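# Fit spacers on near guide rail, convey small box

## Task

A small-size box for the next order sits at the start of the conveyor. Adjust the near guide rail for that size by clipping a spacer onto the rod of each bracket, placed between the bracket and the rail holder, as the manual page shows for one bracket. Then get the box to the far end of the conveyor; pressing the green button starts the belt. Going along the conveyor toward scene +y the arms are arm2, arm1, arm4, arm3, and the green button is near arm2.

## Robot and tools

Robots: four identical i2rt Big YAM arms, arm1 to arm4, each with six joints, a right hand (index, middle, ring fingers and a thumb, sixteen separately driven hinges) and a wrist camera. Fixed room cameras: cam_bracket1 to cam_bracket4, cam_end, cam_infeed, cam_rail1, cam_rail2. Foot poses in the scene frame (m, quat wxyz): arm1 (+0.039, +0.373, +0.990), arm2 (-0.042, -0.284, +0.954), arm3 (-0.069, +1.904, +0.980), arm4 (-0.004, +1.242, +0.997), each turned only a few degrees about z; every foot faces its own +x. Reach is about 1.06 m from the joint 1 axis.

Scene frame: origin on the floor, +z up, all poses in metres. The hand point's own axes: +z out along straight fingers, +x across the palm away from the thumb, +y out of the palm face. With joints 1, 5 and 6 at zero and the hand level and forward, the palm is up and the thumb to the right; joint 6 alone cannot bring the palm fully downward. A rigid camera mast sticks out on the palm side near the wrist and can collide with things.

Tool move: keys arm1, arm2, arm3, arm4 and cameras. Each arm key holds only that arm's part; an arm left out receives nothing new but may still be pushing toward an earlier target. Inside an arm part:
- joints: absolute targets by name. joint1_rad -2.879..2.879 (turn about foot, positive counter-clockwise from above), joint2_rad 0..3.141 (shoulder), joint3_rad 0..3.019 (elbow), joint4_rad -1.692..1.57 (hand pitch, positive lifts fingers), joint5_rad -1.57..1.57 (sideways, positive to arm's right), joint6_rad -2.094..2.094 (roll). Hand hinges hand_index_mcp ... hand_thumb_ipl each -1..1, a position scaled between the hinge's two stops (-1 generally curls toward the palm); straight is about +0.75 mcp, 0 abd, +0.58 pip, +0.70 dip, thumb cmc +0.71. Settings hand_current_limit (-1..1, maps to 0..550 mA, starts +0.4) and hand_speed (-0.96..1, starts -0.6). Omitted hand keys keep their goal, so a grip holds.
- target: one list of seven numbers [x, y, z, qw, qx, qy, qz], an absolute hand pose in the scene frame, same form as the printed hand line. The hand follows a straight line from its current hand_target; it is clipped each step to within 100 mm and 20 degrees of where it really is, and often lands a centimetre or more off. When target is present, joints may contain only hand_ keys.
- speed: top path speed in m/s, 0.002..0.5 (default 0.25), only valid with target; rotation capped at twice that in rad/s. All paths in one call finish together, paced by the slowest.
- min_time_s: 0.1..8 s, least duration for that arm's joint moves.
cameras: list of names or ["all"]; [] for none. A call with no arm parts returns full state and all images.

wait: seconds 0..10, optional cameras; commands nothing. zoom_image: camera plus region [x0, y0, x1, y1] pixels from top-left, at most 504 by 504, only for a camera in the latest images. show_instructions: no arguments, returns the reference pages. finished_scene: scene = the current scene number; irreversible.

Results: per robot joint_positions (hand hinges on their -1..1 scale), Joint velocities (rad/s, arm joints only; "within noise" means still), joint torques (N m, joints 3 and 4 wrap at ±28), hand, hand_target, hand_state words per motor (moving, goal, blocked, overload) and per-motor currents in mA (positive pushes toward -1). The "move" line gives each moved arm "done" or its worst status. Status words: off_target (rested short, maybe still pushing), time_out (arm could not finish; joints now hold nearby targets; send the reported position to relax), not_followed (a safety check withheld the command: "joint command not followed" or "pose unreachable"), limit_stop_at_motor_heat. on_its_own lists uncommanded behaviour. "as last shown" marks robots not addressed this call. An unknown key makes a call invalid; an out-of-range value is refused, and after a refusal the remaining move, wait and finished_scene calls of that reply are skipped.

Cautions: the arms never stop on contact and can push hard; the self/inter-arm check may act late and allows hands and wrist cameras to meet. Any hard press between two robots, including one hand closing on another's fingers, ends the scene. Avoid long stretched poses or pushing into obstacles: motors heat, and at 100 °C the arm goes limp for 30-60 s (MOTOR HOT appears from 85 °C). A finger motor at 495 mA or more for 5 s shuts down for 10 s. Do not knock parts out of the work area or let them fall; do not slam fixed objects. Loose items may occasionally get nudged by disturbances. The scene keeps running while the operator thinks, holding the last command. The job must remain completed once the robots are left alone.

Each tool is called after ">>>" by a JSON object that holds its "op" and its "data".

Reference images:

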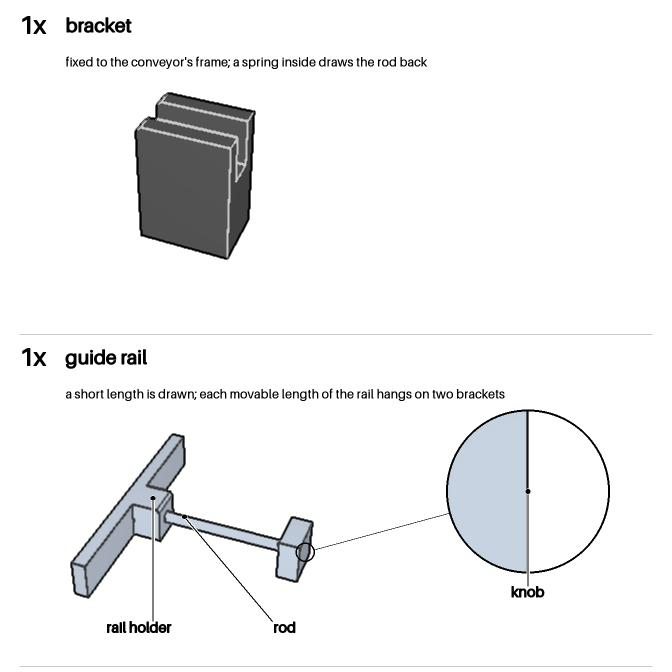

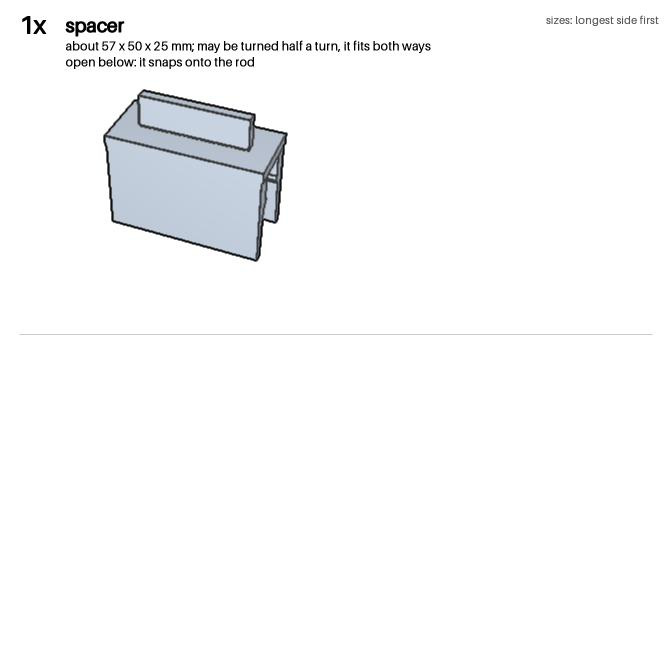

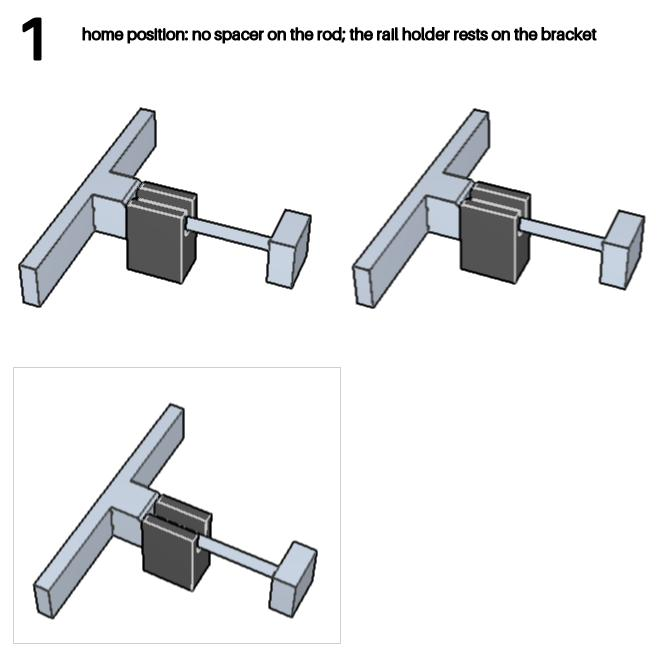

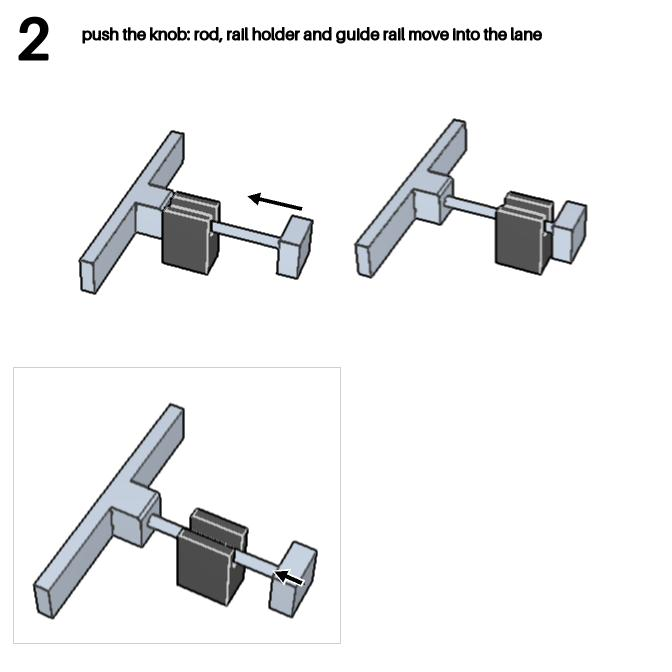

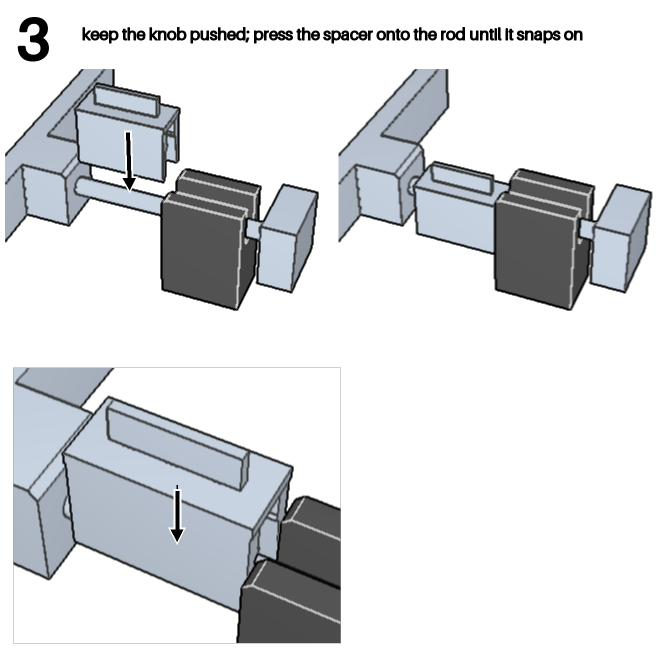

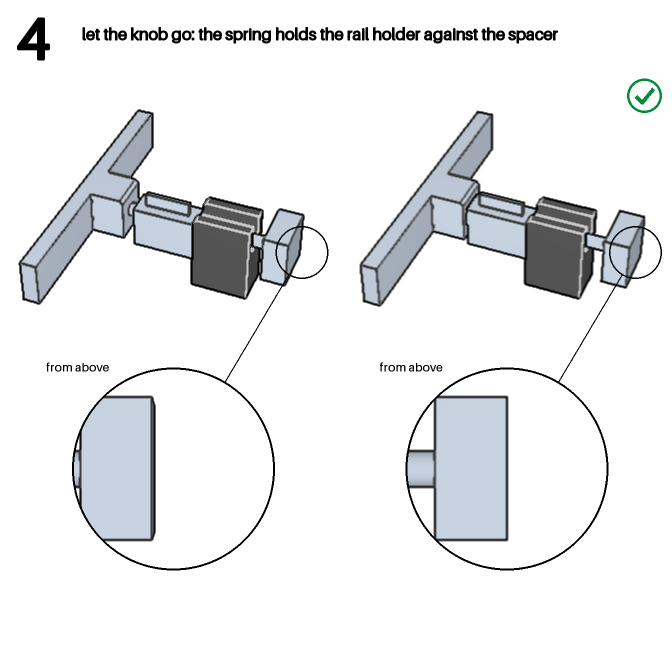

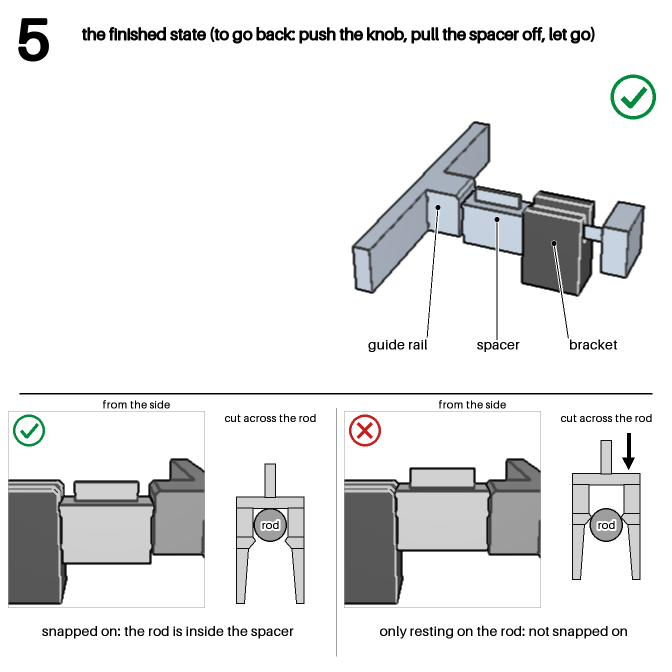

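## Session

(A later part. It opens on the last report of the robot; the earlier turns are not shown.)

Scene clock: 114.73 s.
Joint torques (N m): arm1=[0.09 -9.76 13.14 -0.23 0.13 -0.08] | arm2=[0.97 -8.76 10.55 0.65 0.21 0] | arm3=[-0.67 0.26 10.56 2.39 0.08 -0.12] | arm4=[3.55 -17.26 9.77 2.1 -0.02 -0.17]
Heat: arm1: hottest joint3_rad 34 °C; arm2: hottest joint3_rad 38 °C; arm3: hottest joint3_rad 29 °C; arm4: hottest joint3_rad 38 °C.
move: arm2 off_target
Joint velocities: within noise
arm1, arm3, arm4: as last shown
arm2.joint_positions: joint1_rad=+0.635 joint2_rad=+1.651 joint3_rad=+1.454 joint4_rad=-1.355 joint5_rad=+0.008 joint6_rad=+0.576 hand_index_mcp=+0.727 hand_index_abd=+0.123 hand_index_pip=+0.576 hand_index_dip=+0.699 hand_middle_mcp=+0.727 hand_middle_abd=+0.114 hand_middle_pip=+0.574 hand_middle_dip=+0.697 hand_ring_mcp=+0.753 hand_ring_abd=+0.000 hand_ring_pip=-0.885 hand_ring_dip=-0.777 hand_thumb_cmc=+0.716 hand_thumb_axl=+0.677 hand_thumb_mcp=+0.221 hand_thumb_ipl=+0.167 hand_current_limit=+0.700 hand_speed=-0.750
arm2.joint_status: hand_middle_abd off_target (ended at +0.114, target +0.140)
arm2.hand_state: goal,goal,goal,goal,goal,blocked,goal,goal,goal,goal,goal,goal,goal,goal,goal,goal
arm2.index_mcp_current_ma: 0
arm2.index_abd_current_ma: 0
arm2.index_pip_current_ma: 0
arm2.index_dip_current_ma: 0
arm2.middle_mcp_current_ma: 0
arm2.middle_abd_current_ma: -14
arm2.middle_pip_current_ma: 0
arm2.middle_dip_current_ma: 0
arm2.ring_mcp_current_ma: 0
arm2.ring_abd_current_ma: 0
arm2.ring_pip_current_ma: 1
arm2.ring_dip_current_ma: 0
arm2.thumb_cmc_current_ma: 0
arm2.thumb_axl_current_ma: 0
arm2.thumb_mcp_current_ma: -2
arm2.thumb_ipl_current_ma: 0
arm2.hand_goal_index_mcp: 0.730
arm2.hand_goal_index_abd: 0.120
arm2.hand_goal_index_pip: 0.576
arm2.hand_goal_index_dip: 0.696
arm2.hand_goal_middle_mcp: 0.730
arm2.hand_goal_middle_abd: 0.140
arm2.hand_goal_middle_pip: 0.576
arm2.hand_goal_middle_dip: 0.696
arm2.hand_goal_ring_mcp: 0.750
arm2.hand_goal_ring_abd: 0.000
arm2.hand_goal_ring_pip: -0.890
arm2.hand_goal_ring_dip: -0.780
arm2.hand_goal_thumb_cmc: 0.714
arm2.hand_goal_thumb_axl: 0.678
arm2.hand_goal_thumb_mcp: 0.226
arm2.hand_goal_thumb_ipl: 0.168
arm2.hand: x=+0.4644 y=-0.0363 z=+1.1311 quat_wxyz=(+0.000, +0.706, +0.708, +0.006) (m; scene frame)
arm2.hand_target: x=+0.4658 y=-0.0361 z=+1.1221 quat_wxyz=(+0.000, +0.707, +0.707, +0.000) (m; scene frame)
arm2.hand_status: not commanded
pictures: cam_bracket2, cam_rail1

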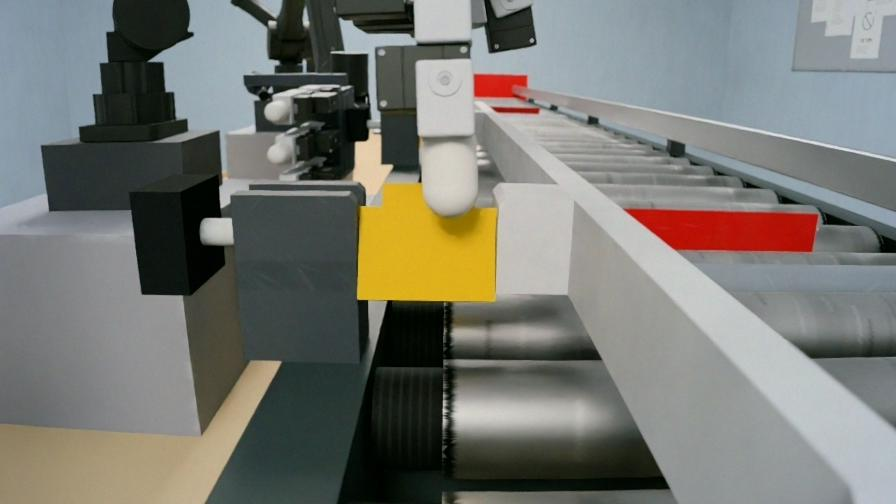

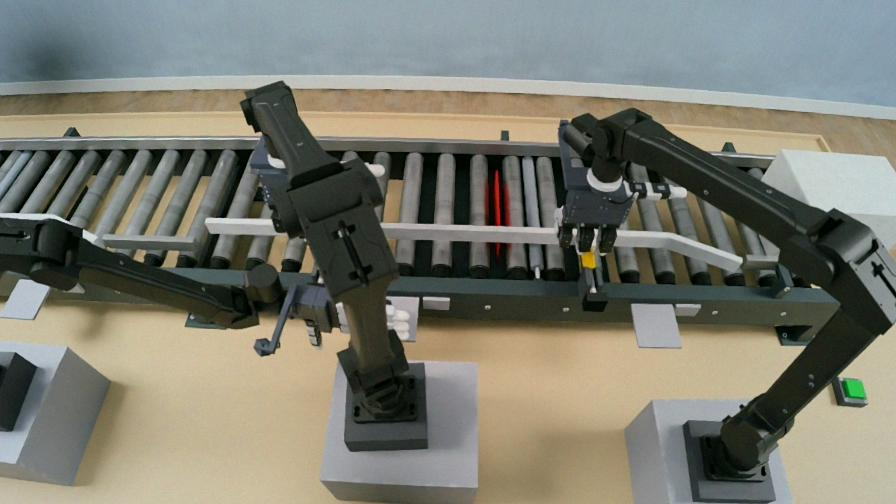

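>>> {"op": "move", "data": {"arm2": {"joints":{"hand_middle_abd":0.26}}, "cameras": ["cam_bracket2"]}}

>>> {"op": "zoom_image", "data": {"camera": "cam_bracket2", "region": [340, 160, 540, 320]}}

Scene clock: 115.43 s.
Joint torques (N m): arm1=[0.03 -10.11 13.05 -0.23 0.13 -0.03] | arm2=[1.26 -9.76 10.45 0.44 0.52 -0.02] | arm3=[-0.62 0.21 10.56 2.37 0.08 -0.12] | arm4=[3.37 -17.32 9.76 2.13 -0.02 -0.17]
Heat: arm1: hottest joint3_rad 34 °C; arm2: hottest joint3_rad 38 °C; arm3: hottest joint3_rad 29 °C; arm4: hottest joint3_rad 38 °C.
move: arm2 off_target
Joint velocities: within noise
arm1, arm3, arm4: as last shown
arm2.joint_positions: joint1_rad=+0.637 joint2_rad=+1.651 joint3_rad=+1.454 joint4_rad=-1.350 joint5_rad=+0.002 joint6_rad=+0.576 hand_index_mcp=+0.727 hand_index_abd=+0.123 hand_index_pip=+0.576 hand_index_dip=+0.699 hand_middle_mcp=+0.731 hand_middle_abd=+0.181 hand_middle_pip=+0.576 hand_middle_dip=+0.697 hand_ring_mcp=+0.753 hand_ring_abd=+0.000 hand_ring_pip=-0.885 hand_ring_dip=-0.777 hand_thumb_cmc=+0.716 hand_thumb_axl=+0.677 hand_thumb_mcp=+0.221 hand_thumb_ipl=+0.167 hand_current_limit=+0.700 hand_speed=-0.750
arm2.joint_status: hand_middle_abd off_target (ended at +0.181, target +0.260)
arm2.hand_state: goal,goal,goal,goal,goal,blocked,goal,goal,goal,goal,goal,goal,goal,goal,goal,goal
arm2.index_mcp_current_ma: 0
arm2.index_abd_current_ma: 0
arm2.index_pip_current_ma: 0
arm2.index_dip_current_ma: 0
arm2.middle_mcp_current_ma: 0
arm2.middle_abd_current_ma: -101
arm2.middle_pip_current_ma: 0
arm2.middle_dip_current_ma: 0
arm2.ring_mcp_current_ma: 0
arm2.ring_abd_current_ma: 0
arm2.ring_pip_current_ma: 1
arm2.ring_dip_current_ma: 0
arm2.thumb_cmc_current_ma: 0
arm2.thumb_axl_current_ma: 0
arm2.thumb_mcp_current_ma: -2
arm2.thumb_ipl_current_ma: 0
arm2.hand_goal_index_mcp: 0.730
arm2.hand_goal_index_abd: 0.120
arm2.hand_goal_index_pip: 0.576
arm2.hand_goal_index_dip: 0.696
arm2.hand_goal_middle_mcp: 0.730
arm2.hand_goal_middle_abd: 0.260
arm2.hand_goal_middle_pip: 0.576
arm2.hand_goal_middle_dip: 0.696
arm2.hand_goal_ring_mcp: 0.750
arm2.hand_goal_ring_abd: 0.000
arm2.hand_goal_ring_pip: -0.890
arm2.hand_goal_ring_dip: -0.780
arm2.hand_goal_thumb_cmc: 0.714
arm2.hand_goal_thumb_axl: 0.678
arm2.hand_goal_thumb_mcp: 0.226
arm2.hand_goal_thumb_ipl: 0.168
arm2.hand: x=+0.4642 y=-0.0333 z=+1.1310 quat_wxyz=(-0.003, +0.705, +0.709, +0.009) (m; scene frame)
arm2.hand_target: x=+0.4659 y=-0.0361 z=+1.1220 quat_wxyz=(+0.000, +0.707, +0.707, +0.000) (m; scene frame)
arm2.hand_status: not commanded
pictures: cam_bracket2

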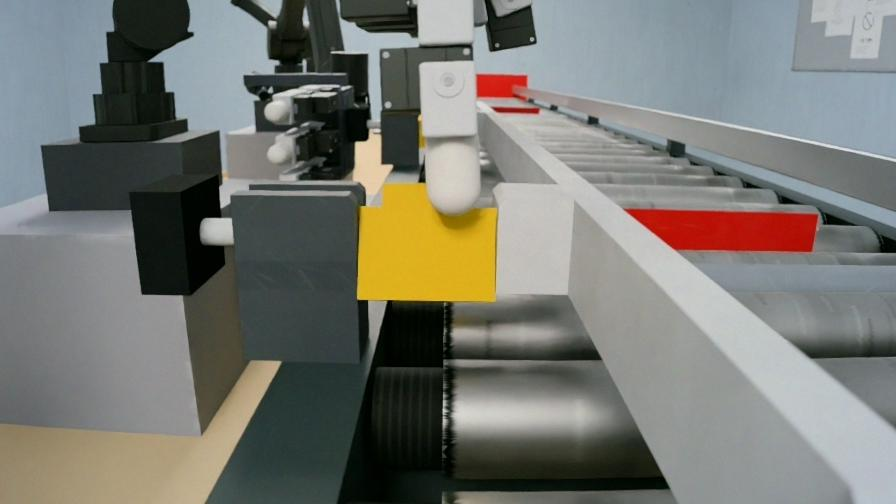

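Scaled by 2.520 from the camera's 896x504 image, which has a finer 1280x720 frame.

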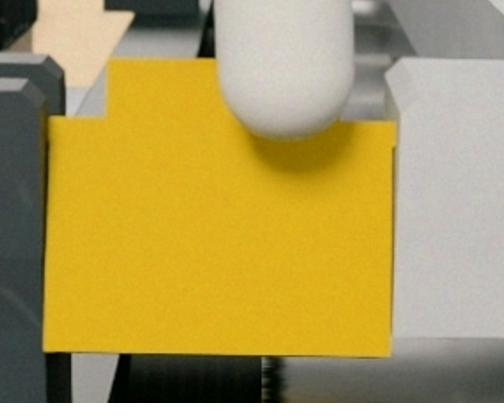

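>>> {"op": "move", "data": {"arm2": {"joints":{"hand_middle_abd":-0.2,"hand_index_abd":0.2}}}}

>>> {"op": "move", "data": {"arm2": {"target":[0.463,-0.039,1.092,0,0.7071,0.7071,0],"speed":0.08}, "cameras": ["cam_bracket2","cam_rail1"]}}

Scene clock: 116.80 s.
Joint torques (N m): arm1=[0.21 -10.11 13 -0.2 0.15 -0.07] | arm2=[1.55 -8.41 10.58 0.27 0.22 0] | arm3=[-0.67 0.21 10.55 2.39 0.08 -0.12] | arm4=[3.49 -17.14 9.77 2.11 0 -0.17]
Heat: arm1: hottest joint3_rad 34 °C; arm2: hottest joint3_rad 38 °C; arm3: hottest joint3_rad 29 °C; arm4: hottest joint3_rad 38 °C.
move: arm2 done
Joint velocities: within noise
arm1, arm3, arm4: as last shown
arm2.joint_positions: joint1_rad=+0.637 joint2_rad=+1.651 joint3_rad=+1.454 joint4_rad=-1.350 joint5_rad=+0.009 joint6_rad=+0.576 hand_index_mcp=+0.728 hand_index_abd=+0.195 hand_index_pip=+0.576 hand_index_dip=+0.699 hand_middle_mcp=+0.728 hand_middle_abd=-0.195 hand_middle_pip=+0.575 hand_middle_dip=+0.697 hand_ring_mcp=+0.753 hand_ring_abd=+0.000 hand_ring_pip=-0.885 hand_ring_dip=-0.777 hand_thumb_cmc=+0.716 hand_thumb_axl=+0.677 hand_thumb_mcp=+0.221 hand_thumb_ipl=+0.167 hand_current_limit=+0.700 hand_speed=-0.750
arm2.joint_status: all done
arm2.hand_state: goal,goal,goal,goal,goal,goal,goal,goal,goal,goal,goal,goal,goal,goal,goal,goal
arm2.index_mcp_current_ma: 0
arm2.index_abd_current_ma: -1
arm2.index_pip_current_ma: 0
arm2.index_dip_current_ma: 0
arm2.middle_mcp_current_ma: 0
arm2.middle_abd_current_ma: 1
arm2.middle_pip_current_ma: 0
arm2.middle_dip_current_ma: 0
arm2.ring_mcp_current_ma: 0
arm2.ring_abd_current_ma: 0
arm2.ring_pip_current_ma: 1
arm2.ring_dip_current_ma: 0
arm2.thumb_cmc_current_ma: 0
arm2.thumb_axl_current_ma: 0
arm2.thumb_mcp_current_ma: -2
arm2.thumb_ipl_current_ma: 0
arm2.hand_goal_index_mcp: 0.730
arm2.hand_goal_index_abd: 0.200
arm2.hand_goal_index_pip: 0.576
arm2.hand_goal_index_dip: 0.696
arm2.hand_goal_middle_mcp: 0.730
arm2.hand_goal_middle_abd: -0.200
arm2.hand_goal_middle_pip: 0.576
arm2.hand_goal_middle_dip: 0.696
arm2.hand_goal_ring_mcp: 0.750
arm2.hand_goal_ring_abd: 0.000
arm2.hand_goal_ring_pip: -0.890
arm2.hand_goal_ring_dip: -0.780
arm2.hand_goal_thumb_cmc: 0.714
arm2.hand_goal_thumb_axl: 0.678
arm2.hand_goal_thumb_mcp: 0.226
arm2.hand_goal_thumb_ipl: 0.168
arm2.hand: x=+0.4650 y=-0.0346 z=+1.1315 quat_wxyz=(+0.001, +0.705, +0.709, +0.008) (m; scene frame)
arm2.hand_target: x=+0.4659 y=-0.0362 z=+1.1221 quat_wxyz=(+0.000, +0.707, +0.707, +0.000) (m; scene frame)
arm2.hand_status: not commanded
pictures: none

Scene clock: 117.77 s.
Joint torques (N m): arm1=[0.21 -10.17 13.03 -0.24 0.12 -0.04] | arm2=[0.73 -8.94 10.37 0.94 0.18 -0.08] | arm3=[-0.67 0.21 10.56 2.39 0.08 -0.12] | arm4=[3.43 -17.26 9.73 2.09 -0.01 -0.18]
Heat: arm1: hottest joint3_rad 35 °C; arm2: hottest joint3_rad 38 °C; arm3: hottest joint3_rad 29 °C; arm4: hottest joint3_rad 38 °C.
move: arm2 off_target
Joint velocities: within noise
arm1, arm4: as last shown
arm2.joint_positions: joint1_rad=+0.637 joint2_rad=+1.654 joint3_rad=+1.387 joint4_rad=-1.281 joint5_rad=+0.009 joint6_rad=+0.576 hand_index_mcp=+0.728 hand_index_abd=+0.195 hand_index_pip=+0.576 hand_index_dip=+0.699 hand_middle_mcp=+0.728 hand_middle_abd=-0.195 hand_middle_pip=+0.575 hand_middle_dip=+0.697 hand_ring_mcp=+0.753 hand_ring_abd=+0.000 hand_ring_pip=-0.885 hand_ring_dip=-0.777 hand_thumb_cmc=+0.716 hand_thumb_axl=+0.677 hand_thumb_mcp=+0.221 hand_thumb_ipl=+0.167 hand_current_limit=+0.700 hand_speed=-0.750
arm2.joint_status: not commanded
arm2.hand_state: goal,goal,goal,goal,goal,goal,goal,goal,goal,goal,goal,goal,goal,goal,goal,goal
arm2.index_mcp_current_ma: 0
arm2.index_abd_current_ma: -1
arm2.index_pip_current_ma: 0
arm2.index_dip_current_ma: 0
arm2.middle_mcp_current_ma: 0
arm2.middle_abd_current_ma: 1
arm2.middle_pip_current_ma: 0
arm2.middle_dip_current_ma: 0
arm2.ring_mcp_current_ma: 0
arm2.ring_abd_current_ma: 0
arm2.ring_pip_current_ma: 1
arm2.ring_dip_current_ma: 0
arm2.thumb_cmc_current_ma: 0
arm2.thumb_axl_current_ma: 0
arm2.thumb_mcp_current_ma: -2
arm2.thumb_ipl_current_ma: 0
arm2.hand_goal_index_mcp: 0.730
arm2.hand_goal_index_abd: 0.200
arm2.hand_goal_index_pip: 0.576
arm2.hand_goal_index_dip: 0.696
arm2.hand_goal_middle_mcp: 0.730
arm2.hand_goal_middle_abd: -0.200
arm2.hand_goal_middle_pip: 0.576
arm2.hand_goal_middle_dip: 0.696
arm2.hand_goal_ring_mcp: 0.750
arm2.hand_goal_ring_abd: 0.000
arm2.hand_goal_ring_pip: -0.890
arm2.hand_goal_ring_dip: -0.780
arm2.hand_goal_thumb_cmc: 0.714
arm2.hand_goal_thumb_axl: 0.678
arm2.hand_goal_thumb_mcp: 0.226
arm2.hand_goal_thumb_ipl: 0.168
arm2.hand: x=+0.4602 y=-0.0374 z=+1.1049 quat_wxyz=(+0.001, +0.705, +0.709, +0.008) (m; scene frame)
arm2.hand_target: x=+0.4627 y=-0.0393 z=+1.0922 quat_wxyz=(+0.000, +0.707, +0.707, +0.000) (m; scene frame)
arm2.hand_status: off_target (0.013 m and 0.9 deg from the pose sent, 0.040 m and 1.0 deg at the start)
arm3.joint_positions: joint1_rad=-0.110 joint2_rad=+0.617 joint3_rad=+1.398 joint4_rad=-1.196 joint5_rad=-0.056 joint6_rad=+1.147 hand_index_mcp=+0.754 hand_index_abd=+0.001 hand_index_pip=+0.577 hand_index_dip=+0.696 hand_middle_mcp=+0.754 hand_middle_abd=+0.001 hand_middle_pip=+0.577 hand_middle_dip=+0.696 hand_ring_mcp=+0.754 hand_ring_abd=+0.001 hand_ring_pip=+0.577 hand_ring_dip=+0.696 hand_thumb_cmc=+0.714 hand_thumb_axl=+0.677 hand_thumb_mcp=+0.226 hand_thumb_ipl=+0.168 hand_current_limit=+0.400 hand_speed=-0.600
arm3.joint_status: not commanded
arm3.hand_state: goal,goal,goal,goal,goal,goal,goal,goal,goal,goal,goal,goal,goal,goal,goal,goal
arm3.index_mcp_current_ma: 0
arm3.index_abd_current_ma: 1
arm3.index_pip_current_ma: 1
arm3.index_dip_current_ma: 0
arm3.middle_mcp_current_ma: 0
arm3.middle_abd_current_ma: 0
arm3.middle_pip_current_ma: 1
arm3.middle_dip_current_ma: 0
arm3.ring_mcp_current_ma: 0
arm3.ring_abd_current_ma: 0
arm3.ring_pip_current_ma: 1
arm3.ring_dip_current_ma: 0
arm3.thumb_cmc_current_ma: 0
arm3.thumb_axl_current_ma: -1
arm3.thumb_mcp_current_ma: 0
arm3.thumb_ipl_current_ma: 0
arm3.hand_goal_index_mcp: 0.754
arm3.hand_goal_index_abd: 0.000
arm3.hand_goal_index_pip: 0.576
arm3.hand_goal_index_dip: 0.696
arm3.hand_goal_middle_mcp: 0.754
arm3.hand_goal_middle_abd: 0.000
arm3.hand_goal_middle_pip: 0.576
arm3.hand_goal_middle_dip: 0.696
arm3.hand_goal_ring_mcp: 0.754
arm3.hand_goal_ring_abd: 0.000
arm3.hand_goal_ring_pip: 0.576
arm3.hand_goal_ring_dip: 0.696
arm3.hand_goal_thumb_cmc: 0.714
arm3.hand_goal_thumb_axl: 0.678
arm3.hand_goal_thumb_mcp: 0.226
arm3.hand_goal_thumb_ipl: 0.168
arm3.hand: x=+0.1726 y=+1.7872 z=+1.5663 quat_wxyz=(+0.135, +0.827, +0.125, +0.531) (m; scene frame)
arm3.hand_target: x=+0.1690 y=+1.7877 z=+1.5790 quat_wxyz=(+0.139, +0.819, +0.125, +0.543) (m; scene frame)
arm3.hand_status: not commanded
pictures: cam_bracket2, cam_rail1

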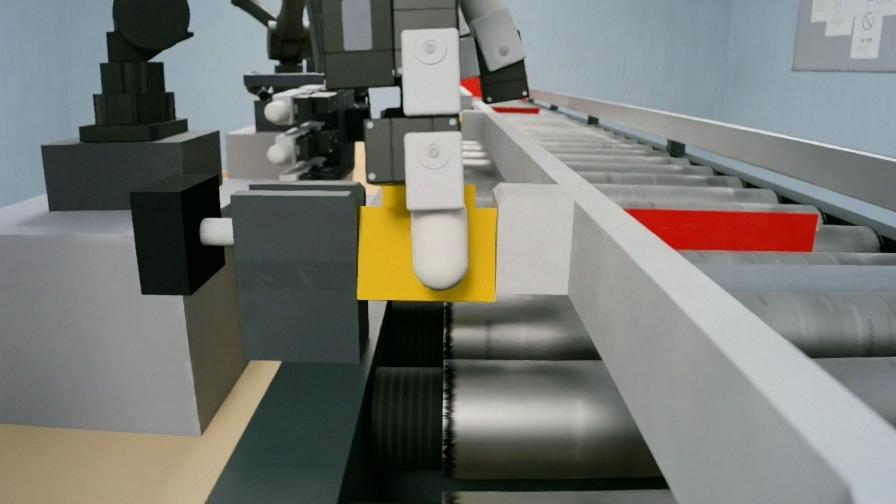

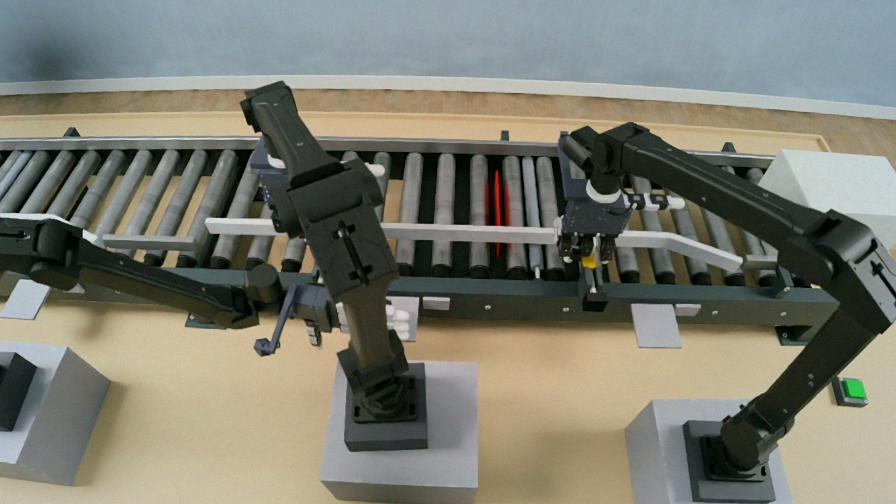

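>>> {"op": "move", "data": {"arm2": {"joints":{"hand_middle_abd":0.2,"hand_index_abd":-0.2}}, "cameras": ["cam_bracket2"]}}

>>> {"op": "zoom_image", "data": {"camera": "cam_bracket2", "region": [340, 160, 540, 320]}}

Scene clock: 118.63 s.
Joint torques (N m): arm1=[-0.21 -10.11 13.04 -0.23 0.13 -0.04] | arm2=[0.73 -8.41 10.1 0.59 0.06 -0.1] | arm3=[-0.67 0.26 10.56 2.39 0.08 -0.12] | arm4=[3.6 -17.08 9.77 2.11 0 -0.17]
Heat: arm1: hottest joint3_rad 35 °C; arm2: hottest joint3_rad 38 °C; arm3: hottest joint3_rad 29 °C; arm4: hottest joint3_rad 38 °C.
move: arm2 off_target
Joint velocities: within noise
arm1, arm3: as last shown
arm2.joint_positions: joint1_rad=+0.637 joint2_rad=+1.654 joint3_rad=+1.386 joint4_rad=-1.280 joint5_rad=+0.012 joint6_rad=+0.576 hand_index_mcp=+0.730 hand_index_abd=+0.037 hand_index_pip=+0.576 hand_index_dip=+0.699 hand_middle_mcp=+0.728 hand_middle_abd=+0.017 hand_middle_pip=+0.575 hand_middle_dip=+0.697 hand_ring_mcp=+0.753 hand_ring_abd=+0.000 hand_ring_pip=-0.885 hand_ring_dip=-0.777 hand_thumb_cmc=+0.716 hand_thumb_axl=+0.677 hand_thumb_mcp=+0.221 hand_thumb_ipl=+0.167 hand_current_limit=+0.700 hand_speed=-0.750
arm2.joint_status: hand_index_abd off_target (ended at +0.037, target -0.200); hand_middle_abd off_target (ended at +0.017, target +0.200)
arm2.hand_state: goal,blocked,goal,goal,goal,blocked,goal,goal,goal,goal,goal,goal,goal,goal,goal,goal
arm2.index_mcp_current_ma: 0
arm2.index_abd_current_ma: 468
arm2.index_pip_current_ma: 0
arm2.index_dip_current_ma: 0
arm2.middle_mcp_current_ma: 0
arm2.middle_abd_current_ma: -442
arm2.middle_pip_current_ma: 0
arm2.middle_dip_current_ma: 0
arm2.ring_mcp_current_ma: 0
arm2.ring_abd_current_ma: 0
arm2.ring_pip_current_ma: 1
arm2.ring_dip_current_ma: 0
arm2.thumb_cmc_current_ma: 0
arm2.thumb_axl_current_ma: 0
arm2.thumb_mcp_current_ma: -2
arm2.thumb_ipl_current_ma: 0
arm2.hand_goal_index_mcp: 0.730
arm2.hand_goal_index_abd: -0.200
arm2.hand_goal_index_pip: 0.576
arm2.hand_goal_index_dip: 0.696
arm2.hand_goal_middle_mcp: 0.730
arm2.hand_goal_middle_abd: 0.200
arm2.hand_goal_middle_pip: 0.576
arm2.hand_goal_middle_dip: 0.696
arm2.hand_goal_ring_mcp: 0.750
arm2.hand_goal_ring_abd: 0.000
arm2.hand_goal_ring_pip: -0.890
arm2.hand_goal_ring_dip: -0.780
arm2.hand_goal_thumb_cmc: 0.714
arm2.hand_goal_thumb_axl: 0.678
arm2.hand_goal_thumb_mcp: 0.226
arm2.hand_goal_thumb_ipl: 0.168
arm2.hand: x=+0.4607 y=-0.0379 z=+1.1050 quat_wxyz=(+0.002, +0.706, +0.709, +0.008) (m; scene frame)
arm2.hand_target: x=+0.4628 y=-0.0391 z=+1.0922 quat_wxyz=(+0.000, +0.707, +0.707, +0.000) (m; scene frame)
arm2.hand_status: not commanded
arm4.joint_positions: joint1_rad=-1.272 joint2_rad=+2.473 joint3_rad=+1.538 joint4_rad=+0.875 joint5_rad=+0.463 joint6_rad=+1.576 hand_index_mcp=+0.761 hand_index_abd=-0.033 hand_index_pip=+0.580 hand_index_dip=+0.695 hand_middle_mcp=+0.753 hand_middle_abd=+0.002 hand_middle_pip=+0.577 hand_middle_dip=+0.696 hand_ring_mcp=+0.754 hand_ring_abd=+0.003 hand_ring_pip=+0.577 hand_ring_dip=+0.696 hand_thumb_cmc=+0.713 hand_thumb_axl=+0.677 hand_thumb_mcp=+0.227 hand_thumb_ipl=+0.168 hand_current_limit=+0.400 hand_speed=-0.600
arm4.joint_status: not commanded
arm4.hand_state: goal,blocked,goal,goal,goal,goal,goal,goal,goal,goal,goal,goal,goal,goal,goal,goal
arm4.index_mcp_current_ma: 16
arm4.index_abd_current_ma: -89
arm4.index_pip_current_ma: 7
arm4.index_dip_current_ma: -1
arm4.middle_mcp_current_ma: -2
arm4.middle_abd_current_ma: 3
arm4.middle_pip_current_ma: 1
arm4.middle_dip_current_ma: 0
arm4.ring_mcp_current_ma: 0
arm4.ring_abd_current_ma: 4
arm4.ring_pip_current_ma: 1
arm4.ring_dip_current_ma: 0
arm4.thumb_cmc_current_ma: -2
arm4.thumb_axl_current_ma: -1
arm4.thumb_mcp_current_ma: 1
arm4.thumb_ipl_current_ma: -1
arm4.hand_goal_index_mcp: 0.754
arm4.hand_goal_index_abd: 0.000
arm4.hand_goal_index_pip: 0.576
arm4.hand_goal_index_dip: 0.696
arm4.hand_goal_middle_mcp: 0.754
arm4.hand_goal_middle_abd: 0.000
arm4.hand_goal_middle_pip: 0.576
arm4.hand_goal_middle_dip: 0.696
arm4.hand_goal_ring_mcp: 0.754
arm4.hand_goal_ring_abd: 0.000
arm4.hand_goal_ring_pip: 0.576
arm4.hand_goal_ring_dip: 0.696
arm4.hand_goal_thumb_cmc: 0.714
arm4.hand_goal_thumb_axl: 0.678
arm4.hand_goal_thumb_mcp: 0.226
arm4.hand_goal_thumb_ipl: 0.168
arm4.hand: x=+0.1440 y=+0.4631 z=+0.9691 quat_wxyz=(+0.508, +0.495, -0.532, +0.464) (m; scene frame)
arm4.hand_target: x=+0.1654 y=+0.4573 z=+0.9695 quat_wxyz=(+0.505, +0.501, -0.522, +0.470) (m; scene frame)
arm4.hand_status: not commanded
pictures: cam_bracket2

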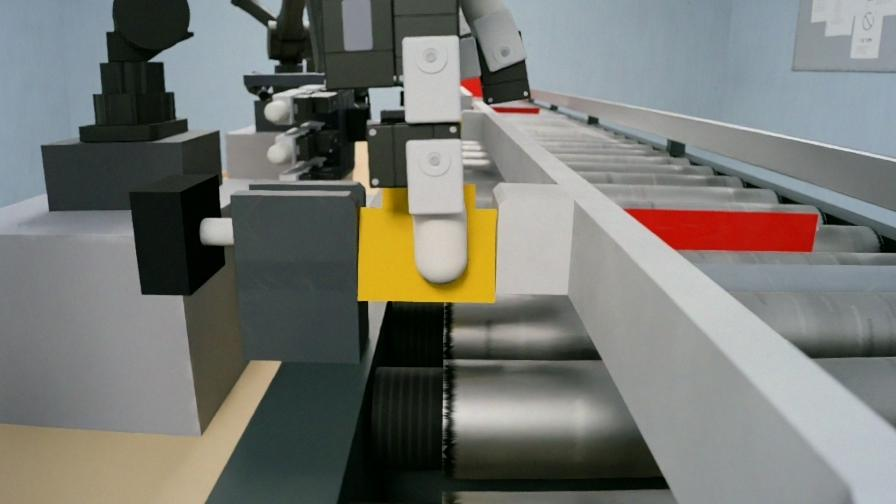

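Scaled by 2.520 from the camera's 896x504 image, which has a finer 1280x720 frame.

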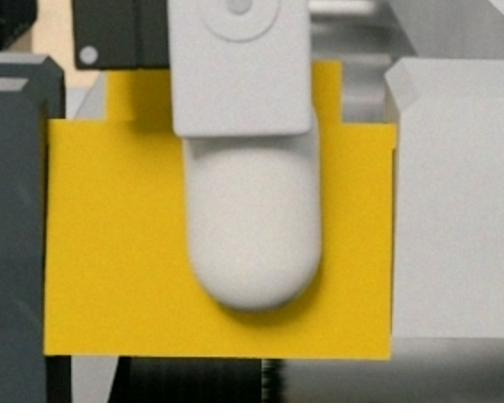

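>>> {"op": "move", "data": {"arm2": {"joints":{"hand_middle_abd":0.05,"hand_index_abd":-0.05}}}}

>>> {"op": "move", "data": {"arm2": {"target":[0.455,-0.040,1.050,-0.012,0.705,0.709,-0.02],"speed":0.05}, "cameras": ["cam_bracket2"]}}

>>> {"op": "zoom_image", "data": {"camera": "cam_bracket2", "region": [340, 160, 540, 320]}}

Scene clock: 119.40 s.
Joint torques (N m): arm1=[0.03 -10.23 13.07 -0.27 0.15 -0.05] | arm2=[0.73 -9.17 10.15 0.68 0.08 -0.02] | arm3=[-0.67 0.26 10.56 2.4 0.08 -0.12] | arm4=[3.49 -17.03 9.78 2.13 0 -0.16]
Heat: arm1: hottest joint3_rad 35 °C; arm2: hottest joint3_rad 38 °C; arm3: hottest joint3_rad 29 °C; arm4: hottest joint3_rad 38 °C.
move: arm2 off_target
Joint velocities: within noise
arm1, arm3, arm4: as last shown
arm2.joint_positions: joint1_rad=+0.637 joint2_rad=+1.654 joint3_rad=+1.386 joint4_rad=-1.280 joint5_rad=+0.011 joint6_rad=+0.576 hand_index_mcp=+0.730 hand_index_abd=+0.043 hand_index_pip=+0.576 hand_index_dip=+0.699 hand_middle_mcp=+0.728 hand_middle_abd=+0.008 hand_middle_pip=+0.575 hand_middle_dip=+0.697 hand_ring_mcp=+0.753 hand_ring_abd=+0.000 hand_ring_pip=-0.885 hand_ring_dip=-0.777 hand_thumb_cmc=+0.716 hand_thumb_axl=+0.677 hand_thumb_mcp=+0.221 hand_thumb_ipl=+0.167 hand_current_limit=+0.700 hand_speed=-0.750
arm2.joint_status: hand_index_abd off_target (ended at +0.043, target -0.050); hand_middle_abd off_target (ended at +0.008, target +0.050)
arm2.hand_state: goal,blocked,goal,goal,goal,blocked,goal,goal,goal,goal,goal,goal,goal,goal,goal,goal
arm2.index_mcp_current_ma: 0
arm2.index_abd_current_ma: 136
arm2.index_pip_current_ma: 0
arm2.index_dip_current_ma: 0
arm2.middle_mcp_current_ma: 0
arm2.middle_abd_current_ma: -34
arm2.middle_pip_current_ma: 0
arm2.middle_dip_current_ma: 0
arm2.ring_mcp_current_ma: 0
arm2.ring_abd_current_ma: 0
arm2.ring_pip_current_ma: 1
arm2.ring_dip_current_ma: 0
arm2.thumb_cmc_current_ma: 0
arm2.thumb_axl_current_ma: 0
arm2.thumb_mcp_current_ma: -2
arm2.thumb_ipl_current_ma: 0
arm2.hand_goal_index_mcp: 0.730
arm2.hand_goal_index_abd: -0.050
arm2.hand_goal_index_pip: 0.576
arm2.hand_goal_index_dip: 0.696
arm2.hand_goal_middle_mcp: 0.730
arm2.hand_goal_middle_abd: 0.050
arm2.hand_goal_middle_pip: 0.576
arm2.hand_goal_middle_dip: 0.696
arm2.hand_goal_ring_mcp: 0.750
arm2.hand_goal_ring_abd: 0.000
arm2.hand_goal_ring_pip: -0.890
arm2.hand_goal_ring_dip: -0.780
arm2.hand_goal_thumb_cmc: 0.714
arm2.hand_goal_thumb_axl: 0.678
arm2.hand_goal_thumb_mcp: 0.226
arm2.hand_goal_thumb_ipl: 0.168
arm2.hand: x=+0.4606 y=-0.0378 z=+1.1049 quat_wxyz=(+0.002, +0.706, +0.709, +0.008) (m; scene frame)
arm2.hand_target: x=+0.4627 y=-0.0390 z=+1.0922 quat_wxyz=(+0.000, +0.707, +0.707, +0.000) (m; scene frame)
arm2.hand_status: not commanded
pictures: none

Scene clock: 120.77 s.
Joint torques (N m): arm1=[-0.15 -10.29 13 -0.25 0.14 -0.04] | arm2=[1.67 -5.66 7.41 1.48 -0.55 -0.03] | arm3=[-0.62 0.26 10.55 2.39 0.08 -0.12] | arm4=[3.6 -17.26 9.74 2.11 -0.01 -0.16]
Heat: arm1: hottest joint3_rad 35 °C; arm2: hottest joint3_rad 38 °C; arm3: hottest joint3_rad 29 °C; arm4: hottest joint3_rad 38 °C.
move: arm2 off_target
Joint velocities: within noise
arm1, arm3, arm4: as last shown
arm2.joint_positions: joint1_rad=+0.634 joint2_rad=+1.654 joint3_rad=+1.362 joint4_rad=-1.248 joint5_rad=+0.011 joint6_rad=+0.576 hand_index_mcp=+0.734 hand_index_abd=+0.014 hand_index_pip=+0.585 hand_index_dip=+0.707 hand_middle_mcp=+0.731 hand_middle_abd=+0.018 hand_middle_pip=+0.576 hand_middle_dip=+0.697 hand_ring_mcp=+0.753 hand_ring_abd=+0.000 hand_ring_pip=-0.885 hand_ring_dip=-0.777 hand_thumb_cmc=+0.716 hand_thumb_axl=+0.677 hand_thumb_mcp=+0.221 hand_thumb_ipl=+0.167 hand_current_limit=+0.700 hand_speed=-0.750
arm2.joint_status: not commanded
arm2.hand_state: goal,blocked,goal,goal,goal,blocked,goal,goal,goal,goal,goal,goal,goal,goal,goal,goal
arm2.index_mcp_current_ma: 1
arm2.index_abd_current_ma: 71
arm2.index_pip_current_ma: 3
arm2.index_dip_current_ma: 4
arm2.middle_mcp_current_ma: 0
arm2.middle_abd_current_ma: -21
arm2.middle_pip_current_ma: 0
arm2.middle_dip_current_ma: 0
arm2.ring_mcp_current_ma: 0
arm2.ring_abd_current_ma: 0
arm2.ring_pip_current_ma: 1
arm2.ring_dip_current_ma: 0
arm2.thumb_cmc_current_ma: 0
arm2.thumb_axl_current_ma: 0
arm2.thumb_mcp_current_ma: -2
arm2.thumb_ipl_current_ma: 0
arm2.hand_goal_index_mcp: 0.730
arm2.hand_goal_index_abd: -0.050
arm2.hand_goal_index_pip: 0.576
arm2.hand_goal_index_dip: 0.696
arm2.hand_goal_middle_mcp: 0.730
arm2.hand_goal_middle_abd: 0.050
arm2.hand_goal_middle_pip: 0.576
arm2.hand_goal_middle_dip: 0.696
arm2.hand_goal_ring_mcp: 0.750
arm2.hand_goal_ring_abd: 0.000
arm2.hand_goal_ring_pip: -0.890
arm2.hand_goal_ring_dip: -0.780
arm2.hand_goal_thumb_cmc: 0.714
arm2.hand_goal_thumb_axl: 0.678
arm2.hand_goal_thumb_mcp: 0.226
arm2.hand_goal_thumb_ipl: 0.168
arm2.on_its_own: hand_index_abd moved -0.029 toward your old target -0.050
arm2.hand: x=+0.4602 y=-0.0396 z=+1.0962 quat_wxyz=(+0.002, +0.707, +0.708, +0.011) (m; scene frame)
arm2.hand_target: x=+0.4527 y=-0.0414 z=+1.0521 quat_wxyz=(-0.012, +0.705, +0.709, -0.020) (m; scene frame)
arm2.hand_status: off_target (0.046 m and 3.9 deg from the pose sent, 0.055 m and 3.5 deg at the start)
arm4.index_abd_current_ma: -88
pictures: cam_bracket2

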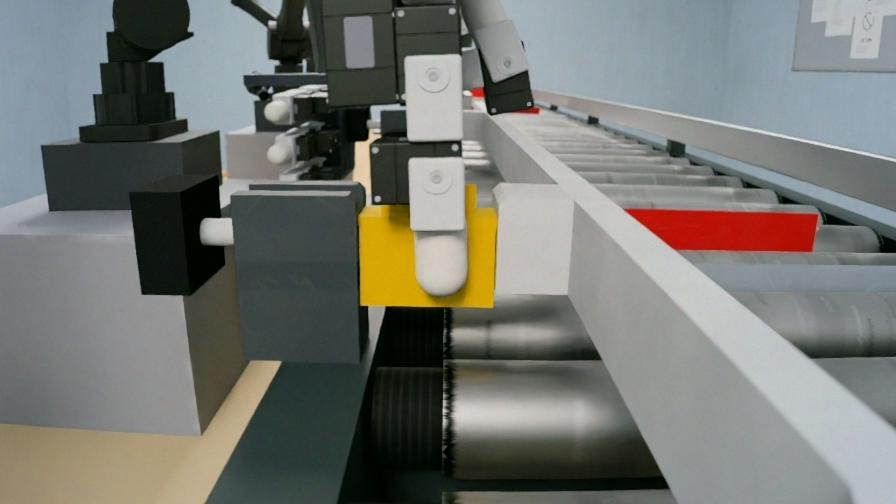

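Scaled by 2.520 from the camera's 896x504 image, which has a finer 1280x720 frame.

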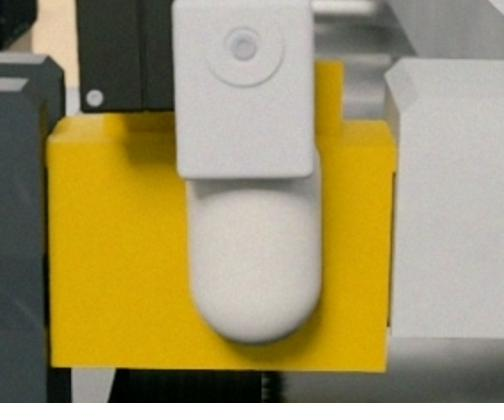

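>>> {"op": "move", "data": {"arm2": {"target":[0.453,-0.041,1.028,-0.012,0.705,0.709,-0.02],"speed":0.05,"joints":{"hand_middle_abd":0.08,"hand_index_abd":-0.08}}, "cameras": ["cam_bracket2"]}}

>>> {"op": "zoom_image", "data": {"camera": "cam_bracket2", "region": [340, 160, 540, 320]}}

Scene clock: 121.83 s.
Joint torques (N m): arm1=[-0.03 -10.23 13.15 -0.27 0.14 -0.03] | arm2=[2.26 -3.55 5.96 2.18 -0.76 -0.06] | arm3=[-0.62 0.21 10.55 2.39 0.08 -0.12] | arm4=[3.49 -17.03 9.77 2.11 -0.01 -0.17]
Heat: arm1: hottest joint3_rad 35 °C; arm2: hottest joint3_rad 38 °C; arm3: hottest joint3_rad 29 °C; arm4: hottest joint3_rad 38 °C.
move: arm2 off_target
Joint velocities: within noise
arm1.joint_positions: joint1_rad=+0.434 joint2_rad=+1.398 joint3_rad=+1.147 joint4_rad=-1.343 joint5_rad=-0.008 joint6_rad=+0.526 hand_index_mcp=+0.725 hand_index_abd=+0.082 hand_index_pip=+0.573 hand_index_dip=+0.699 hand_middle_mcp=+0.725 hand_middle_abd=-0.083 hand_middle_pip=+0.572 hand_middle_dip=+0.697 hand_ring_mcp=+0.751 hand_ring_abd=+0.001 hand_ring_pip=-0.885 hand_ring_dip=-0.778 hand_thumb_cmc=+0.714 hand_thumb_axl=+0.677 hand_thumb_mcp=+0.222 hand_thumb_ipl=+0.168 hand_current_limit=+0.700 hand_speed=-0.750
arm1.joint_status: not commanded
arm1.hand_state: goal,goal,goal,goal,goal,goal,goal,goal,goal,goal,goal,goal,goal,goal,goal,goal
arm1.index_mcp_current_ma: 0
arm1.index_abd_current_ma: 0
arm1.index_pip_current_ma: 0
arm1.index_dip_current_ma: 0
arm1.middle_mcp_current_ma: 0
arm1.middle_abd_current_ma: 0
arm1.middle_pip_current_ma: 0
arm1.middle_dip_current_ma: 0
arm1.ring_mcp_current_ma: 0
arm1.ring_abd_current_ma: 0
arm1.ring_pip_current_ma: 0
arm1.ring_dip_current_ma: 0
arm1.thumb_cmc_current_ma: 0
arm1.thumb_axl_current_ma: 0
arm1.thumb_mcp_current_ma: 0
arm1.thumb_ipl_current_ma: 0
arm1.hand_goal_index_mcp: 0.730
arm1.hand_goal_index_abd: 0.080
arm1.hand_goal_index_pip: 0.576
arm1.hand_goal_index_dip: 0.696
arm1.hand_goal_middle_mcp: 0.730
arm1.hand_goal_middle_abd: -0.080
arm1.hand_goal_middle_pip: 0.576
arm1.hand_goal_middle_dip: 0.696
arm1.hand_goal_ring_mcp: 0.750
arm1.hand_goal_ring_abd: 0.000
arm1.hand_goal_ring_pip: -0.890
arm1.hand_goal_ring_dip: -0.780
arm1.hand_goal_thumb_cmc: 0.714
arm1.hand_goal_thumb_axl: 0.678
arm1.hand_goal_thumb_mcp: 0.226
arm1.hand_goal_thumb_ipl: 0.168
arm1.hand: x=+0.4598 y=+0.5449 z=+1.1599 quat_wxyz=(-0.004, +0.709, +0.705, -0.012) (m; scene frame)
arm1.hand_target: x=+0.4705 y=+0.5517 z=+1.1750 quat_wxyz=(+0.000, +0.707, +0.707, +0.000) (m; scene frame)
arm1.hand_status: not commanded
arm2.joint_positions: joint1_rad=+0.633 joint2_rad=+1.637 joint3_rad=+1.332 joint4_rad=-1.209 joint5_rad=+0.015 joint6_rad=+0.576 hand_index_mcp=+0.746 hand_index_abd=+0.012 hand_index_pip=+0.595 hand_index_dip=+0.712 hand_middle_mcp=+0.744 hand_middle_abd=+0.020 hand_middle_pip=+0.583 hand_middle_dip=+0.697 hand_ring_mcp=+0.753 hand_ring_abd=+0.000 hand_ring_pip=-0.885 hand_ring_dip=-0.777 hand_thumb_cmc=+0.716 hand_thumb_axl=+0.677 hand_thumb_mcp=+0.221 hand_thumb_ipl=+0.167 hand_current_limit=+0.700 hand_speed=-0.750
arm2.joint_status: hand_index_abd off_target (ended at +0.012, target -0.080); hand_middle_abd off_target (ended at +0.020, target +0.080)
arm2.hand_state: goal,blocked,goal,goal,goal,blocked,goal,goal,goal,goal,goal,goal,goal,goal,goal,goal
arm2.index_mcp_current_ma: 9
arm2.index_abd_current_ma: 132
arm2.index_pip_current_ma: 10
arm2.index_dip_current_ma: 8
arm2.middle_mcp_current_ma: 7
arm2.middle_abd_current_ma: -63
arm2.middle_pip_current_ma: 2
arm2.middle_dip_current_ma: 0
arm2.ring_mcp_current_ma: 0
arm2.ring_abd_current_ma: 0
arm2.ring_pip_current_ma: 1
arm2.ring_dip_current_ma: 0
arm2.thumb_cmc_current_ma: 0
arm2.thumb_axl_current_ma: 0
arm2.thumb_mcp_current_ma: -2
arm2.thumb_ipl_current_ma: 0
arm2.hand_goal_index_mcp: 0.730
arm2.hand_goal_index_abd: -0.080
arm2.hand_goal_index_pip: 0.576
arm2.hand_goal_index_dip: 0.696
arm2.hand_goal_middle_mcp: 0.730
arm2.hand_goal_middle_abd: 0.080
arm2.hand_goal_middle_pip: 0.576
arm2.hand_goal_middle_dip: 0.696
arm2.hand_goal_ring_mcp: 0.750
arm2.hand_goal_ring_abd: 0.000
arm2.hand_goal_ring_pip: -0.890
arm2.hand_goal_ring_dip: -0.780
arm2.hand_goal_thumb_cmc: 0.714
arm2.hand_goal_thumb_axl: 0.678
arm2.hand_goal_thumb_mcp: 0.226
arm2.hand_goal_thumb_ipl: 0.168
arm2.hand: x=+0.4598 y=-0.0412 z=+1.0957 quat_wxyz=(+0.007, +0.707, +0.707, +0.024) (m; scene frame)
arm2.hand_target: x=+0.4479 y=-0.0441 z=+1.0322 quat_wxyz=(-0.012, +0.705, +0.709, -0.020) (m; scene frame)
arm2.hand_status: off_target (0.068 m and 5.5 deg from the pose sent, 0.069 m and 3.9 deg at the start)
arm3, arm4: as last shown
pictures: cam_bracket2

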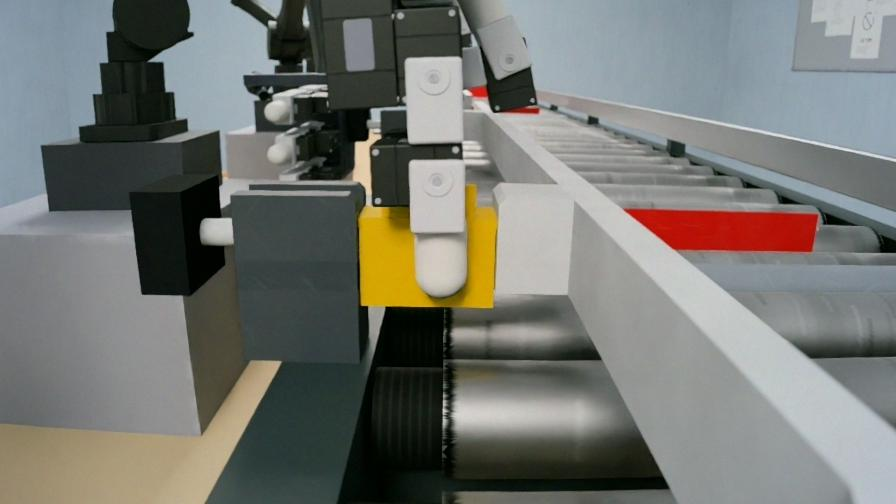

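Scaled by 2.520 from the camera's 896x504 image, which has a finer 1280x720 frame.

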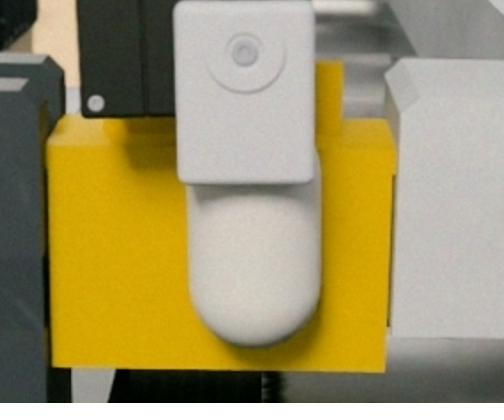

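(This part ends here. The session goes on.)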